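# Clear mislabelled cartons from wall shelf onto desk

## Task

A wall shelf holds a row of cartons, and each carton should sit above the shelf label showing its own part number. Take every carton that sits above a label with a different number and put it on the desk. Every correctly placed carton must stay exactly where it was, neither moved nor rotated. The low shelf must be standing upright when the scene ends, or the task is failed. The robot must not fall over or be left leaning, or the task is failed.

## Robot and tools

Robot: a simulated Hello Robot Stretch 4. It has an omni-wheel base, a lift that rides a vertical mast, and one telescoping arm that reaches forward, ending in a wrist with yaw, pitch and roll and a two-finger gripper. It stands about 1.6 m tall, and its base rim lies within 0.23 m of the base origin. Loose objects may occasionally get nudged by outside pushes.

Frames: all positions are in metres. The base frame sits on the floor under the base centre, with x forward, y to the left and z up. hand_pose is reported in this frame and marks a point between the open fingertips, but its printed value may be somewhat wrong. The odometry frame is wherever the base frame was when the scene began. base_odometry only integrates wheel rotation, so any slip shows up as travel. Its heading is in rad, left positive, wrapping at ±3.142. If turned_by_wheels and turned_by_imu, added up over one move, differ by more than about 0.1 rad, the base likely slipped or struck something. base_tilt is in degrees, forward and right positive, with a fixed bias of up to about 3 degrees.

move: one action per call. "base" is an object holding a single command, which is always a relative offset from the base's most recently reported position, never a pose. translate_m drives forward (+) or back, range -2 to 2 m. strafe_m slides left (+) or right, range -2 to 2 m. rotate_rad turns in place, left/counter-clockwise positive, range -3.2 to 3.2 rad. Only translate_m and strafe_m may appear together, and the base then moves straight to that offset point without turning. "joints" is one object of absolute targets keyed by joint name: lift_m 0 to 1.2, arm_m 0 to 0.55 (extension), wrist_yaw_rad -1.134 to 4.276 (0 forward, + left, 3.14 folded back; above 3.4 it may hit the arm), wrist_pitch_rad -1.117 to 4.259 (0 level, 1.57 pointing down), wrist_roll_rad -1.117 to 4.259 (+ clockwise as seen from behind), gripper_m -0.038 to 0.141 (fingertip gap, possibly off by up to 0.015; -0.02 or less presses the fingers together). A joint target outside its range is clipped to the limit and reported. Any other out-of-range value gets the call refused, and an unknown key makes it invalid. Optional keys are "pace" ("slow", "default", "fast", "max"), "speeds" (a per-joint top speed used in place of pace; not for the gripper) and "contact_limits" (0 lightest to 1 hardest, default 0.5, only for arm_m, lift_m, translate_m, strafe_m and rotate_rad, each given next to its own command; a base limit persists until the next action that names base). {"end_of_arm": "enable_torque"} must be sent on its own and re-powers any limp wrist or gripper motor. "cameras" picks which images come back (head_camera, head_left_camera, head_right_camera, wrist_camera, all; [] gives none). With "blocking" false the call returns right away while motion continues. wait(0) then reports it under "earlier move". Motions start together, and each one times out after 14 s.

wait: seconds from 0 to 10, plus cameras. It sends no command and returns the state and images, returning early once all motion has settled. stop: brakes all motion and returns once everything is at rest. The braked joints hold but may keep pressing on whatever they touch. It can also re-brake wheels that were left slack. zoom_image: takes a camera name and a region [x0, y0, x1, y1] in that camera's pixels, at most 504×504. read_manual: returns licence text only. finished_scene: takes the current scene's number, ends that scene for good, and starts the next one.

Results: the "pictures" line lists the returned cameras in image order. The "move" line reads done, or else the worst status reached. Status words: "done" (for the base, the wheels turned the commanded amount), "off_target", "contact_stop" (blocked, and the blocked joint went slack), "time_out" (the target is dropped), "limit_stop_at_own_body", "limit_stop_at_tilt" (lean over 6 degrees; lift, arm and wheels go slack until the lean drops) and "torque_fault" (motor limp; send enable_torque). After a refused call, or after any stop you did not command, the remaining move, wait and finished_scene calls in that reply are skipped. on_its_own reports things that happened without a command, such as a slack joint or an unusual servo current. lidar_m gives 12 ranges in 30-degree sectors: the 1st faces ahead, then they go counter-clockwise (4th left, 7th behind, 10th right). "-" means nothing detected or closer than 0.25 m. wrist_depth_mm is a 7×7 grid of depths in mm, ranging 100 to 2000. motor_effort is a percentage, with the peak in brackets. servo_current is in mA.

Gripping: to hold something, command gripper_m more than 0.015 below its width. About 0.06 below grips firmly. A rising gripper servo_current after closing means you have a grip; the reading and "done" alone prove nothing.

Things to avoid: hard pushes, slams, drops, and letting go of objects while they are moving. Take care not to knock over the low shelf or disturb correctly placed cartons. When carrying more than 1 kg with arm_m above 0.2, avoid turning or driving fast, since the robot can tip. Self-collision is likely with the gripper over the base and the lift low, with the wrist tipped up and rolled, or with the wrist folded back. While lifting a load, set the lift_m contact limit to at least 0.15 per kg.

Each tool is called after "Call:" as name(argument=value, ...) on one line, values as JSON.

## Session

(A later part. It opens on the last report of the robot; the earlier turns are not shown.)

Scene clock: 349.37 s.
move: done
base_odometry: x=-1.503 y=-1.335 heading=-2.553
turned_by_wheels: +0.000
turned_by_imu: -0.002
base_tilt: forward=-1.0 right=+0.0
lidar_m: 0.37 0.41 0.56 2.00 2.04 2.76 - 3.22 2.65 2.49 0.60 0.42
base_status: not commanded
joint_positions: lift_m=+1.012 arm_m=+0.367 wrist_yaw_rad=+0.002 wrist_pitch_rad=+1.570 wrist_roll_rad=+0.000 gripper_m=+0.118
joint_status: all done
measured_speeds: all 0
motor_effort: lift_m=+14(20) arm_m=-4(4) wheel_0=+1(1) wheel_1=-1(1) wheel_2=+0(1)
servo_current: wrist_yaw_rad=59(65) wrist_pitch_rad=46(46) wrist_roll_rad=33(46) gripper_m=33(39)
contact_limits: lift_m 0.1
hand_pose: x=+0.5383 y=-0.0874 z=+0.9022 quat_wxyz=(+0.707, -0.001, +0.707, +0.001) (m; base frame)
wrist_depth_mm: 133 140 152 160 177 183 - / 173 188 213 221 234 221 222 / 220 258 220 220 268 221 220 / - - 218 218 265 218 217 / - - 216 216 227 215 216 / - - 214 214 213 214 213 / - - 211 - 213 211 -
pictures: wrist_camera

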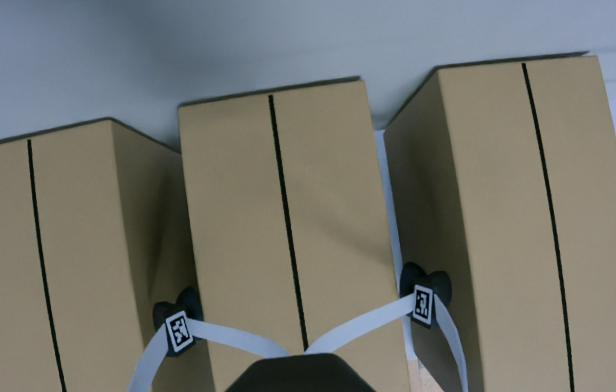

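Call:
move(joints={"gripper_m":0.055}, cameras=["wrist_camera"])

Call:
move(joints={"lift_m":1.15}, speeds={"lift_m":0.05}, cameras=["wrist_camera"])

Call:
move(base={"translate_m":-0.6}, joints={"arm_m":0.2}, pace="slow", cameras=["head_camera","wrist_camera","head_left_camera","head_right_camera"])

Call:
zoom_image(camera="head_left_camera", region=[100, 260, 280, 380])

Call:
zoom_image(camera="head_right_camera", region=[100, 260, 280, 380])

Scene clock: 360.77 s.
move: done
base_odometry: x=-1.503 y=-1.335 heading=-2.553
turned_by_wheels: +0.000
turned_by_imu: -0.002
base_tilt: forward=-1.1 right=+0.0
lidar_m: 0.37 0.41 0.59 2.00 2.10 2.75 - 3.21 2.65 2.52 0.59 0.42
base_status: not commanded
joint_positions: lift_m=+1.012 arm_m=+0.367 wrist_yaw_rad=+0.002 wrist_pitch_rad=+1.570 wrist_roll_rad=+0.000 gripper_m=+0.056
joint_status: all done
measured_speeds: all 0
motor_effort: lift_m=+18(19) arm_m=-4(4) wheel_0=+1(1) wheel_1=-1(1) wheel_2=+0(1)
servo_current: wrist_yaw_rad=46(65) wrist_pitch_rad=46(52) wrist_roll_rad=39(46) gripper_m=78(241)
contact_limits: lift_m 0.1
hand_pose: x=+0.5383 y=-0.0874 z=+0.9019 quat_wxyz=(+0.707, -0.001, +0.707, +0.001) (m; base frame)
wrist_depth_mm: 135 146 156 164 176 186 - / 175 192 205 206 236 219 219 / - 254 204 204 251 218 216 / - - 202 201 202 216 215 / - - 199 199 200 213 213 / - - 197 198 196 177 212 / - 161 195 196 195 226 -
pictures: wrist_camera

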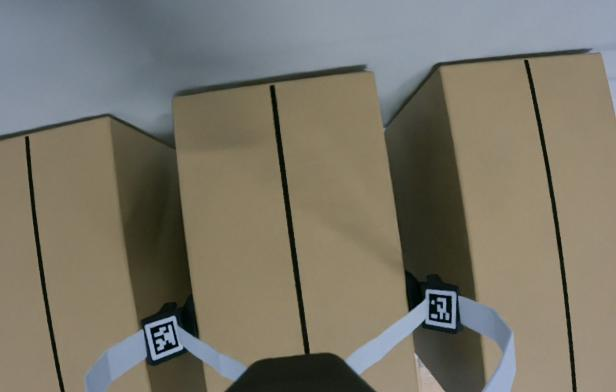

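Scene clock: 363.97 s.
move: done
base_odometry: x=-1.503 y=-1.335 heading=-2.553
turned_by_wheels: +0.000
turned_by_imu: -0.001
base_tilt: forward=-1.2 right=+0.1
lidar_m: 0.37 0.40 0.56 2.00 2.08 2.75 - 3.23 2.63 2.50 0.58 0.43
base_status: not commanded
joint_positions: lift_m=+1.149 arm_m=+0.367 wrist_yaw_rad=+0.002 wrist_pitch_rad=+1.570 wrist_roll_rad=+0.000 gripper_m=+0.056
joint_status: all done
measured_speeds: all 0
motor_effort: lift_m=+26(31) arm_m=-4(4) wheel_0=+1(1) wheel_1=-1(2) wheel_2=+0(1)
servo_current: wrist_yaw_rad=46(59) wrist_pitch_rad=46(52) wrist_roll_rad=39(46) gripper_m=72(98)
hand_pose: x=+0.5383 y=-0.0874 z=+1.0392 quat_wxyz=(+0.707, -0.001, +0.707, +0.001) (m; base frame)
wrist_depth_mm: 135 145 157 164 176 185 - / 176 192 206 207 239 274 271 / 263 282 205 205 206 355 - / 379 - 202 202 204 353 - / 370 - 200 200 201 349 - / 357 196 198 198 197 175 1255 / 355 171 195 196 195 343 -
pictures: wrist_camera

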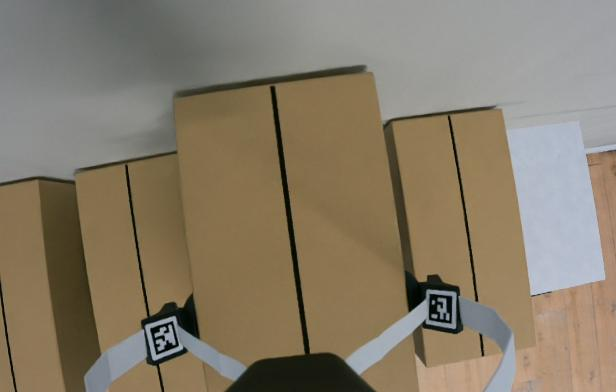

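Scene clock: 371.23 s.
move: done
base_odometry: x=-1.004 y=-1.002 heading=-2.553
turned_by_wheels: +0.000
turned_by_imu: -0.002
base_tilt: forward=-1.2 right=+0.0
lidar_m: 0.25 1.03 1.74 1.99 2.08 2.75 - 3.75 2.41 2.52 1.86 0.25
base_status: done
joint_positions: lift_m=+1.149 arm_m=+0.200 wrist_yaw_rad=+0.002 wrist_pitch_rad=+1.570 wrist_roll_rad=+0.000 gripper_m=+0.056
joint_status: all done
measured_speeds: all 0
motor_effort: lift_m=+26(27) arm_m=-5(7) wheel_0=+0(8) wheel_1=-1(5) wheel_2=+1(6)
servo_current: wrist_yaw_rad=46(72) wrist_pitch_rad=39(52) wrist_roll_rad=26(59) gripper_m=85(98)
hand_pose: x=+0.3714 y=-0.0874 z=+1.0392 quat_wxyz=(+0.707, -0.001, +0.707, +0.001) (m; base frame)
wrist_depth_mm: - 1336 1308 1308 1308 1336 1308 / 1308 1281 1308 207 1308 1308 1308 / 1308 1281 204 204 206 1281 1308 / 1281 1281 202 202 203 1281 1281 / 1255 1255 200 200 200 1255 1255 / 1255 1281 198 198 197 173 1255 / 1255 173 195 196 195 1229 -
pictures: head_camera, head_left_camera, head_right_camera, wrist_camera

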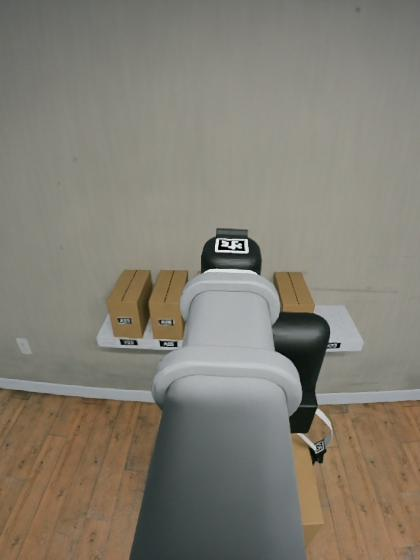

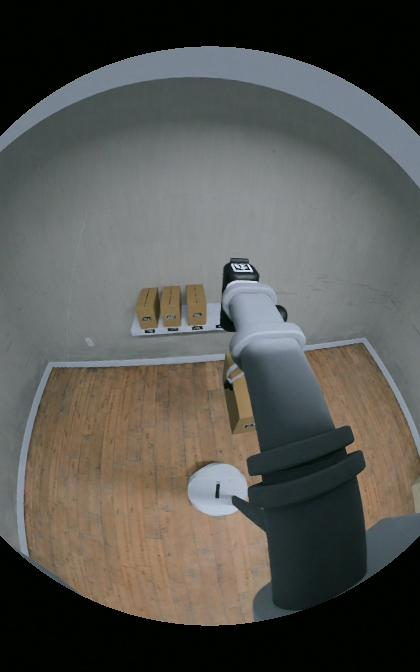

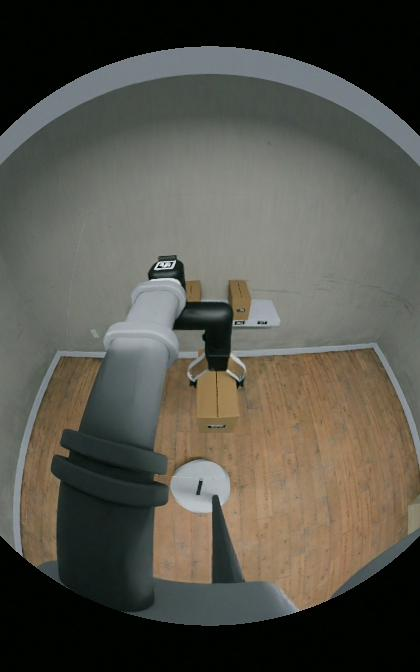

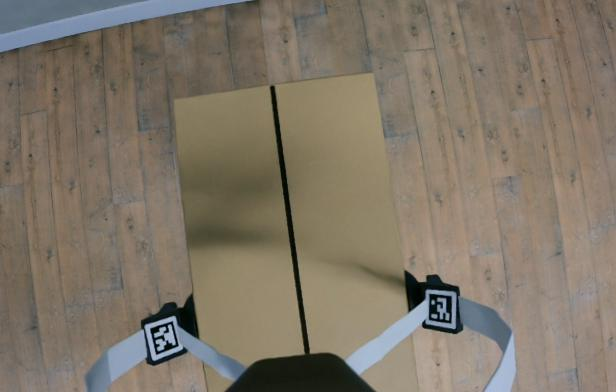

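Scaled by 2.800 from the camera's 420x672 image, which has a finer 600x960 frame.

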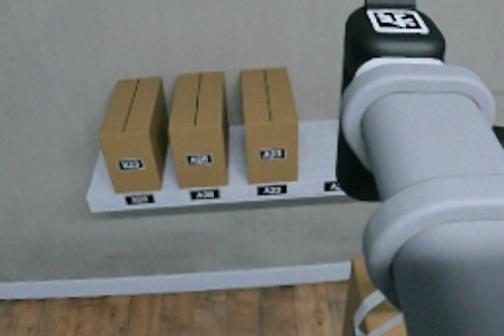

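Scaled by 2.800 from the camera's 420x672 image, which has a finer 600x960 frame.

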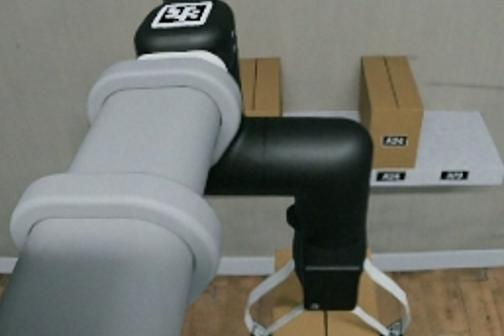

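Call:
move(base={"rotate_rad":3.16}, pace="slow", cameras=[])

Call:
move(base={"translate_m":1.95,"strafe_m":0.3}, cameras=[])

Call:
move(base={"translate_m":1.2,"strafe_m":0.2})

Scene clock: 384.00 s.
move: done
base_odometry: x=-1.004 y=-1.002 heading=+0.607
turned_by_wheels: +3.160
turned_by_imu: +3.118
base_tilt: forward=-1.1 right=-0.1
lidar_m: 0.25 3.09 2.39 2.57 1.85 1.07 1.01 1.06 1.75 1.98 2.05 0.25
base_status: done
joint_positions: lift_m=+1.149 arm_m=+0.200 wrist_yaw_rad=+0.002 wrist_pitch_rad=+1.570 wrist_roll_rad=+0.000 gripper_m=+0.056
joint_status: not commanded
measured_speeds: all 0
motor_effort: lift_m=+26(27) arm_m=-5(5) wheel_0=+0(10) wheel_1=-1(5) wheel_2=+1(6)
servo_current: wrist_yaw_rad=59(72) wrist_pitch_rad=46(52) wrist_roll_rad=26(46) gripper_m=78(98)
hand_pose: x=+0.3713 y=-0.0874 z=+1.0393 quat_wxyz=(+0.707, -0.001, +0.707, +0.001) (m; base frame)
wrist_depth_mm: 1308 1308 1308 1308 1308 1308 1308 / 1308 1308 1308 208 1308 1308 1308 / 1308 1308 204 205 206 1336 1281 / 1281 1281 202 203 204 1281 1281 / 1255 1281 200 200 201 1281 1255 / 1255 1255 198 198 197 173 1255 / 1255 173 195 196 194 1255 -
pictures: none
No camera images: "cameras" was empty.

Scene clock: 392.03 s.
move: done
base_odometry: x=+0.426 y=+0.358 heading=+0.608
turned_by_wheels: +0.000
turned_by_imu: -0.006
base_tilt: forward=-1.0 right=-0.2
lidar_m: 0.25 2.13 2.38 1.87 1.98 3.20 3.27 3.25 2.29 2.24 2.31 0.25
base_status: done
joint_positions: lift_m=+1.149 arm_m=+0.200 wrist_yaw_rad=+0.002 wrist_pitch_rad=+1.570 wrist_roll_rad=+0.000 gripper_m=+0.056
joint_status: not commanded
measured_speeds: all 0
motor_effort: lift_m=+26(26) arm_m=-4(5) wheel_0=+0(8) wheel_1=+1(6) wheel_2=+2(10)
servo_current: wrist_yaw_rad=39(65) wrist_pitch_rad=46(52) wrist_roll_rad=26(52) gripper_m=85(98)
hand_pose: x=+0.3713 y=-0.0874 z=+1.0393 quat_wxyz=(+0.707, -0.001, +0.707, +0.001) (m; base frame)
wrist_depth_mm: 1336 1308 1336 1308 1336 1308 1308 / 1308 1308 1308 208 1281 1281 1308 / 1308 1308 206 205 206 1308 1308 / 1281 1255 202 203 203 1255 1281 / 1281 1281 200 200 201 1281 1281 / 1255 1229 198 197 197 172 1255 / 1255 178 195 195 195 1229 -
pictures: none
No camera images: "cameras" was empty.

Scene clock: 397.67 s.
move: done
base_odometry: x=+1.297 y=+1.207 heading=+0.608
turned_by_wheels: +0.000
turned_by_imu: -0.004
base_tilt: forward=-1.1 right=+0.0
lidar_m: 0.25 0.88 2.17 2.10 1.95 2.45 - 3.52 2.55 2.41 2.38 0.25
base_status: done
joint_positions: lift_m=+1.149 arm_m=+0.200 wrist_yaw_rad=+0.002 wrist_pitch_rad=+1.570 wrist_roll_rad=+0.000 gripper_m=+0.056
joint_status: not commanded
measured_speeds: all 0
motor_effort: lift_m=+26(26) arm_m=-4(5) wheel_0=-1(10) wheel_1=+0(7) wheel_2=+0(10)
servo_current: wrist_yaw_rad=7(59) wrist_pitch_rad=39(52) wrist_roll_rad=33(46) gripper_m=98(98)
hand_pose: x=+0.3713 y=-0.0874 z=+1.0393 quat_wxyz=(+0.707, -0.001, +0.707, +0.001) (m; base frame)
wrist_depth_mm: 1336 1336 1308 1308 1308 1336 1281 / 1308 1308 1308 207 1281 1308 1308 / 1308 1308 204 205 206 1255 1281 / 1255 1281 202 202 203 1281 1255 / 1281 1281 200 200 200 1281 1255 / 1281 1281 198 198 197 172 1255 / 1255 173 195 195 195 1255 -
pictures: head_camera, head_left_camera, head_right_camera, wrist_camera

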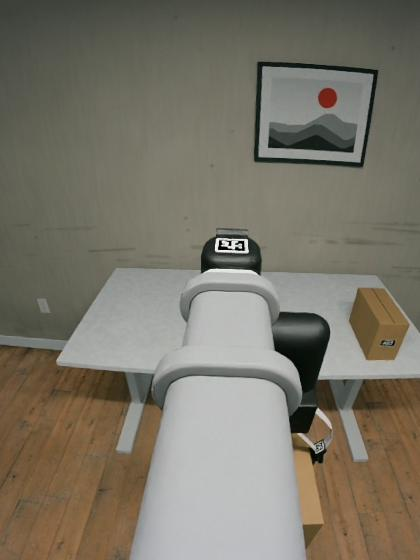

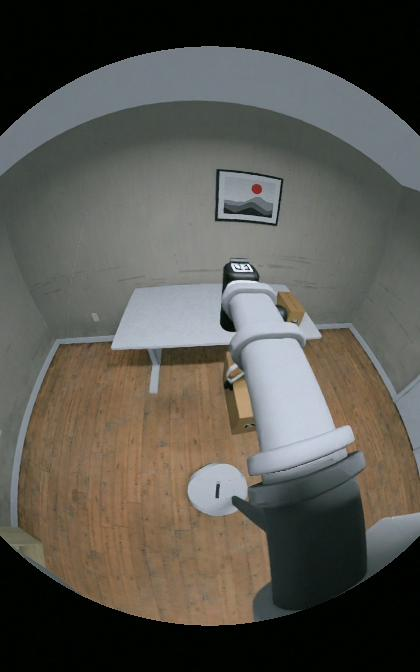

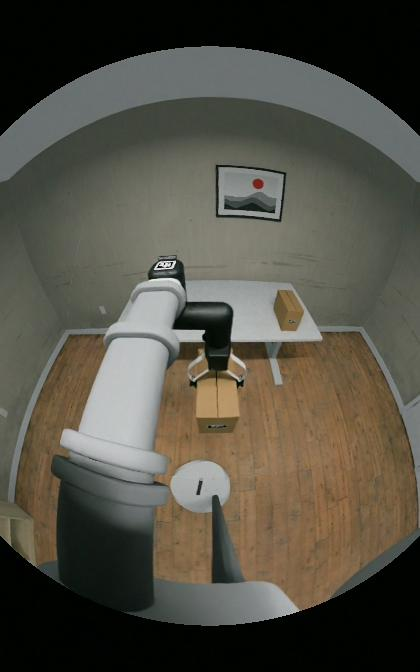

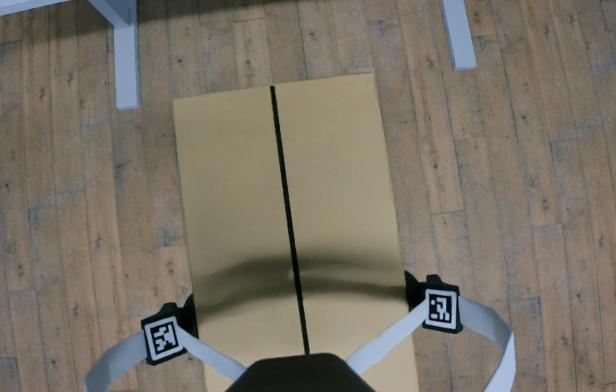

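Call:
move(base={"translate_m":0.45}, cameras=[])

Call:
move(joints={"arm_m":0.54,"lift_m":1.03}, pace="slow")

Scene clock: 404.60 s.
move: done
base_odometry: x=+1.667 y=+1.464 heading=+0.608
turned_by_wheels: +0.000
turned_by_imu: -0.003
base_tilt: forward=-1.1 right=+0.1
lidar_m: 0.25 0.39 0.58 2.11 2.20 2.44 - 3.52 2.51 2.42 0.58 0.25
base_status: done
joint_positions: lift_m=+1.149 arm_m=+0.200 wrist_yaw_rad=+0.002 wrist_pitch_rad=+1.570 wrist_roll_rad=+0.000 gripper_m=+0.056
joint_status: not commanded
measured_speeds: all 0
motor_effort: lift_m=+26(26) arm_m=-4(4) wheel_0=-1(9) wheel_1=+0(6) wheel_2=+1(10)
servo_current: wrist_yaw_rad=39(59) wrist_pitch_rad=39(52) wrist_roll_rad=46(52) gripper_m=85(91)
hand_pose: x=+0.3713 y=-0.0874 z=+1.0393 quat_wxyz=(+0.707, -0.001, +0.707, +0.001) (m; base frame)
wrist_depth_mm: - - - - - - - / - - 206 207 - - 554 / - - 206 206 204 - - / - - 202 202 202 1255 1281 / 1281 1281 200 200 201 1255 1255 / 1255 1255 198 198 197 173 1255 / 1255 173 195 196 195 1255 -
pictures: none
No camera images: "cameras" was empty.

Scene clock: 409.27 s.
move: done
base_odometry: x=+1.667 y=+1.464 heading=+0.608
turned_by_wheels: +0.000
turned_by_imu: -0.002
base_tilt: forward=-1.0 right=-0.1
lidar_m: 0.40 0.43 0.58 2.11 2.21 2.44 - 3.52 2.51 2.41 0.58 0.42
base_status: not commanded
joint_positions: lift_m=+1.030 arm_m=+0.540 wrist_yaw_rad=+0.002 wrist_pitch_rad=+1.570 wrist_roll_rad=+0.000 gripper_m=+0.056
joint_status: all done
measured_speeds: all 0
motor_effort: lift_m=+18(26) arm_m=+5(7) wheel_0=-1(1) wheel_1=+0(1) wheel_2=+1(1)
servo_current: wrist_yaw_rad=20(65) wrist_pitch_rad=39(59) wrist_roll_rad=39(46) gripper_m=78(98)
hand_pose: x=+0.7112 y=-0.0874 z=+0.9199 quat_wxyz=(+0.707, -0.001, +0.707, +0.001) (m; base frame)
wrist_depth_mm: - - - - - - - / - - 206 208 - - - / - - 206 205 204 - - / - - 202 202 202 - - / - - 200 200 200 - - / - - 197 197 196 170 - / - 161 195 195 194 - -
pictures: head_camera, head_left_camera, head_right_camera, wrist_camera

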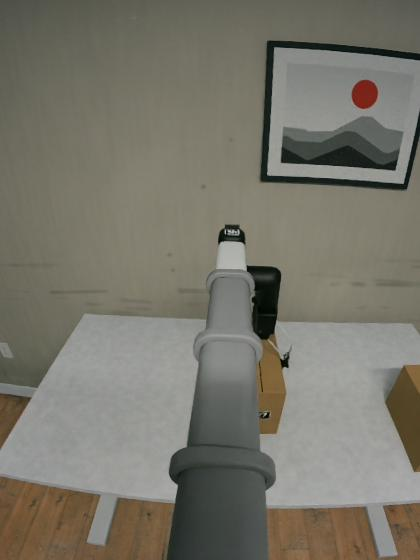

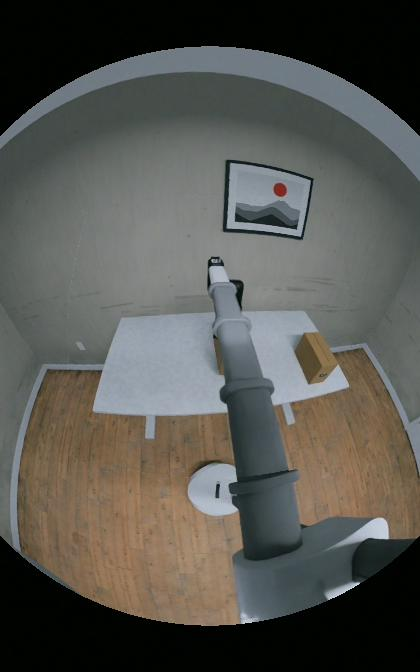

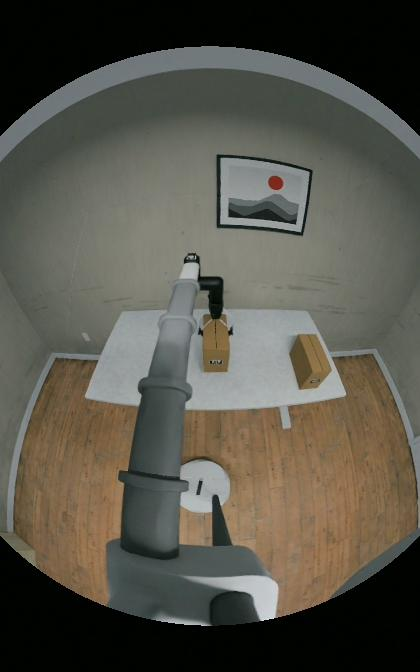

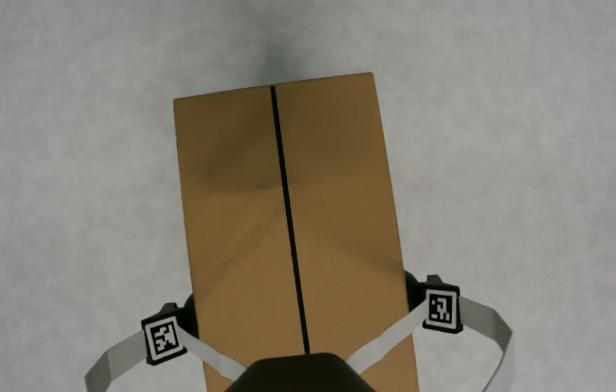

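Call:
move(joints={"lift_m":0.9}, speeds={"lift_m":0.03}, contact_limits={"lift_m":0.05}, cameras=["wrist_camera"])

Call:
move(joints={"lift_m":0.98,"gripper_m":0.135}, cameras=["wrist_camera"])

Call:
move(joints={"lift_m":1.15}, pace="slow")

Scene clock: 419.33 s.
move: contact_stop
base_odometry: x=+1.667 y=+1.464 heading=+0.607
turned_by_wheels: +0.000
turned_by_imu: -0.002
base_tilt: forward=-1.1 right=+0.0
lidar_m: 0.38 0.42 0.58 2.10 2.18 2.43 - 3.48 2.53 2.40 0.59 0.39
base_status: not commanded
joint_positions: lift_m=+0.982 arm_m=+0.540 wrist_yaw_rad=+0.002 wrist_pitch_rad=+1.571 wrist_roll_rad=+0.000 gripper_m=+0.056
joint_status: lift_m contact_stop (moved -0.048 of -0.130)
measured_speeds: all 0
on_its_own: lift_m is slack since a contact_stop (your +0.900 is given up)
motor_effort: lift_m=+19(22) arm_m=+5(5) wheel_0=-2(2) wheel_1=-2(2) wheel_2=+0(1)
servo_current: wrist_yaw_rad=39(65) wrist_pitch_rad=46(52) wrist_roll_rad=39(46) gripper_m=59(91)
contact_limits: lift_m 0.05
hand_pose: x=+0.7110 y=-0.0874 z=+0.8717 quat_wxyz=(+0.707, -0.001, +0.707, +0.001) (m; base frame)
wrist_depth_mm: - - - - - - - / - - 204 204 - - - / - - 202 202 202 - - / - - 200 200 200 - - / - - 198 198 198 - - / - - 196 196 196 171 - / - 170 193 195 193 - -
pictures: wrist_camera

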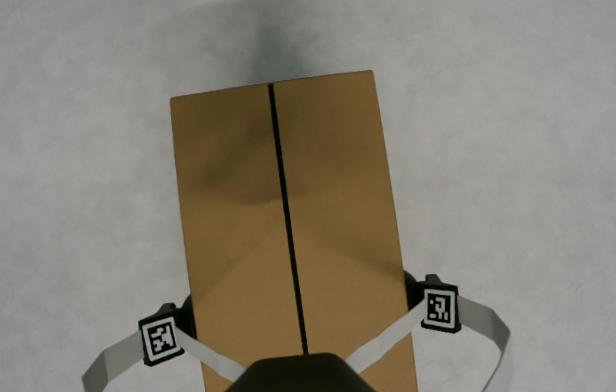

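not run: a stop that you did not command came earlier in this reply.

not run: a stop that you did not command came earlier in this reply.

Call:
move(joints={"lift_m":0.98,"gripper_m":0.135}, cameras=[])

Call:
move(joints={"lift_m":1.15}, pace="slow", cameras=["head_right_camera","wrist_camera"])

Call:
move(base={"translate_m":-0.5}, cameras=["head_camera"])

Call:
finished_scene(scene=1)

Scene clock: 427.83 s.
move: done
base_odometry: x=+1.667 y=+1.464 heading=+0.607
turned_by_wheels: +0.000
turned_by_imu: -0.002
base_tilt: forward=-1.1 right=+0.0
lidar_m: 0.38 0.40 0.58 2.09 2.20 2.45 - 3.51 2.49 2.40 0.58 0.41
base_status: not commanded
joint_positions: lift_m=+0.980 arm_m=+0.540 wrist_yaw_rad=+0.002 wrist_pitch_rad=+1.571 wrist_roll_rad=+0.000 gripper_m=+0.135
joint_status: all done
measured_speeds: all 0
motor_effort: lift_m=+15(16) arm_m=+4(5) wheel_0=-1(2) wheel_1=-1(2) wheel_2=+0(1)
servo_current: wrist_yaw_rad=46(65) wrist_pitch_rad=46(52) wrist_roll_rad=33(39) gripper_m=20(85)
hand_pose: x=+0.7110 y=-0.0874 z=+0.8702 quat_wxyz=(+0.707, -0.001, +0.707, +0.001) (m; base frame)
wrist_depth_mm: - - - - - - - / - - 202 202 - - - / - - 200 200 200 - - / - - 198 198 198 - - / - - 196 197 197 - - / - - 196 195 193 - - / - - 192 138 193 - -
pictures: none
No camera images: "cameras" was empty.

Scene clock: 430.00 s.
move: done
base_odometry: x=+1.667 y=+1.464 heading=+0.607
turned_by_wheels: +0.000
turned_by_imu: -0.001
base_tilt: forward=-1.1 right=-0.1
lidar_m: 0.39 0.42 0.57 2.11 2.22 2.43 - 3.52 2.52 2.40 0.58 0.42
base_status: not commanded
joint_positions: lift_m=+1.150 arm_m=+0.540 wrist_yaw_rad=+0.002 wrist_pitch_rad=+1.571 wrist_roll_rad=+0.000 gripper_m=+0.135
joint_status: all done
measured_speeds: all 0
motor_effort: lift_m=+23(29) arm_m=+4(5) wheel_0=-1(1) wheel_1=-1(2) wheel_2=-1(1)
servo_current: wrist_yaw_rad=26(59) wrist_pitch_rad=46(52) wrist_roll_rad=26(46) gripper_m=33(46)
hand_pose: x=+0.7110 y=-0.0874 z=+1.0395 quat_wxyz=(+0.707, -0.001, +0.707, +0.001) (m; base frame)
wrist_depth_mm: - - - - - - - / - - - - - - - / - - - 373 - - - / - - 368 368 - - - / - - - 366 - - - / - - 213 362 189 - - / - - - 145 - - -
pictures: head_right_camera, wrist_camera

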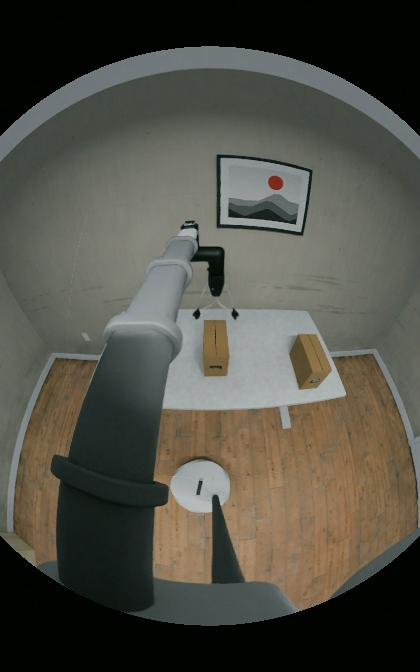

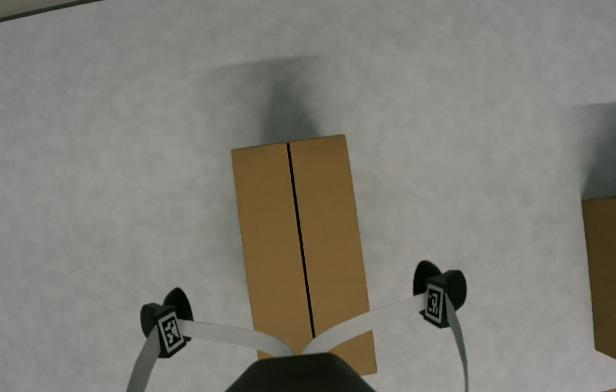

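Scene clock: 433.17 s.
move: done
base_odometry: x=+1.256 y=+1.179 heading=+0.607
turned_by_wheels: +0.000
turned_by_imu: -0.001
base_tilt: forward=-1.1 right=+0.0
lidar_m: 0.87 0.95 2.15 2.12 1.95 2.39 - 3.50 2.52 2.40 2.46 0.94
base_status: done
joint_positions: lift_m=+1.150 arm_m=+0.540 wrist_yaw_rad=+0.002 wrist_pitch_rad=+1.571 wrist_roll_rad=+0.000 gripper_m=+0.135
joint_status: not commanded
measured_speeds: all 0
motor_effort: lift_m=+23(24) arm_m=+4(5) wheel_0=-1(10) wheel_1=-1(5) wheel_2=+0(9)
servo_current: wrist_yaw_rad=39(59) wrist_pitch_rad=39(46) wrist_roll_rad=33(52) gripper_m=33(52)
hand_pose: x=+0.7110 y=-0.0874 z=+1.0395 quat_wxyz=(+0.707, -0.001, +0.707, +0.001) (m; base frame)
wrist_depth_mm: - - - - - - - / - - - - - - - / - 1281 1308 1308 1281 1281 1281 / 1281 1281 1281 1281 1281 1255 1281 / 1281 1255 1281 1255 1255 1281 1281 / 1281 1255 1255 1255 1255 1255 1281 / 1229 1255 1229 146 1255 1229 1229
pictures: head_camera

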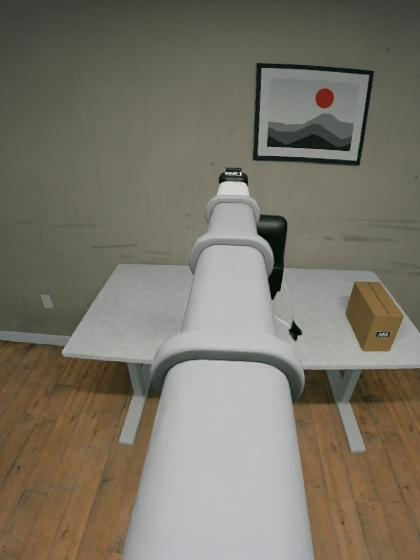

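The scene is finished: the task was done.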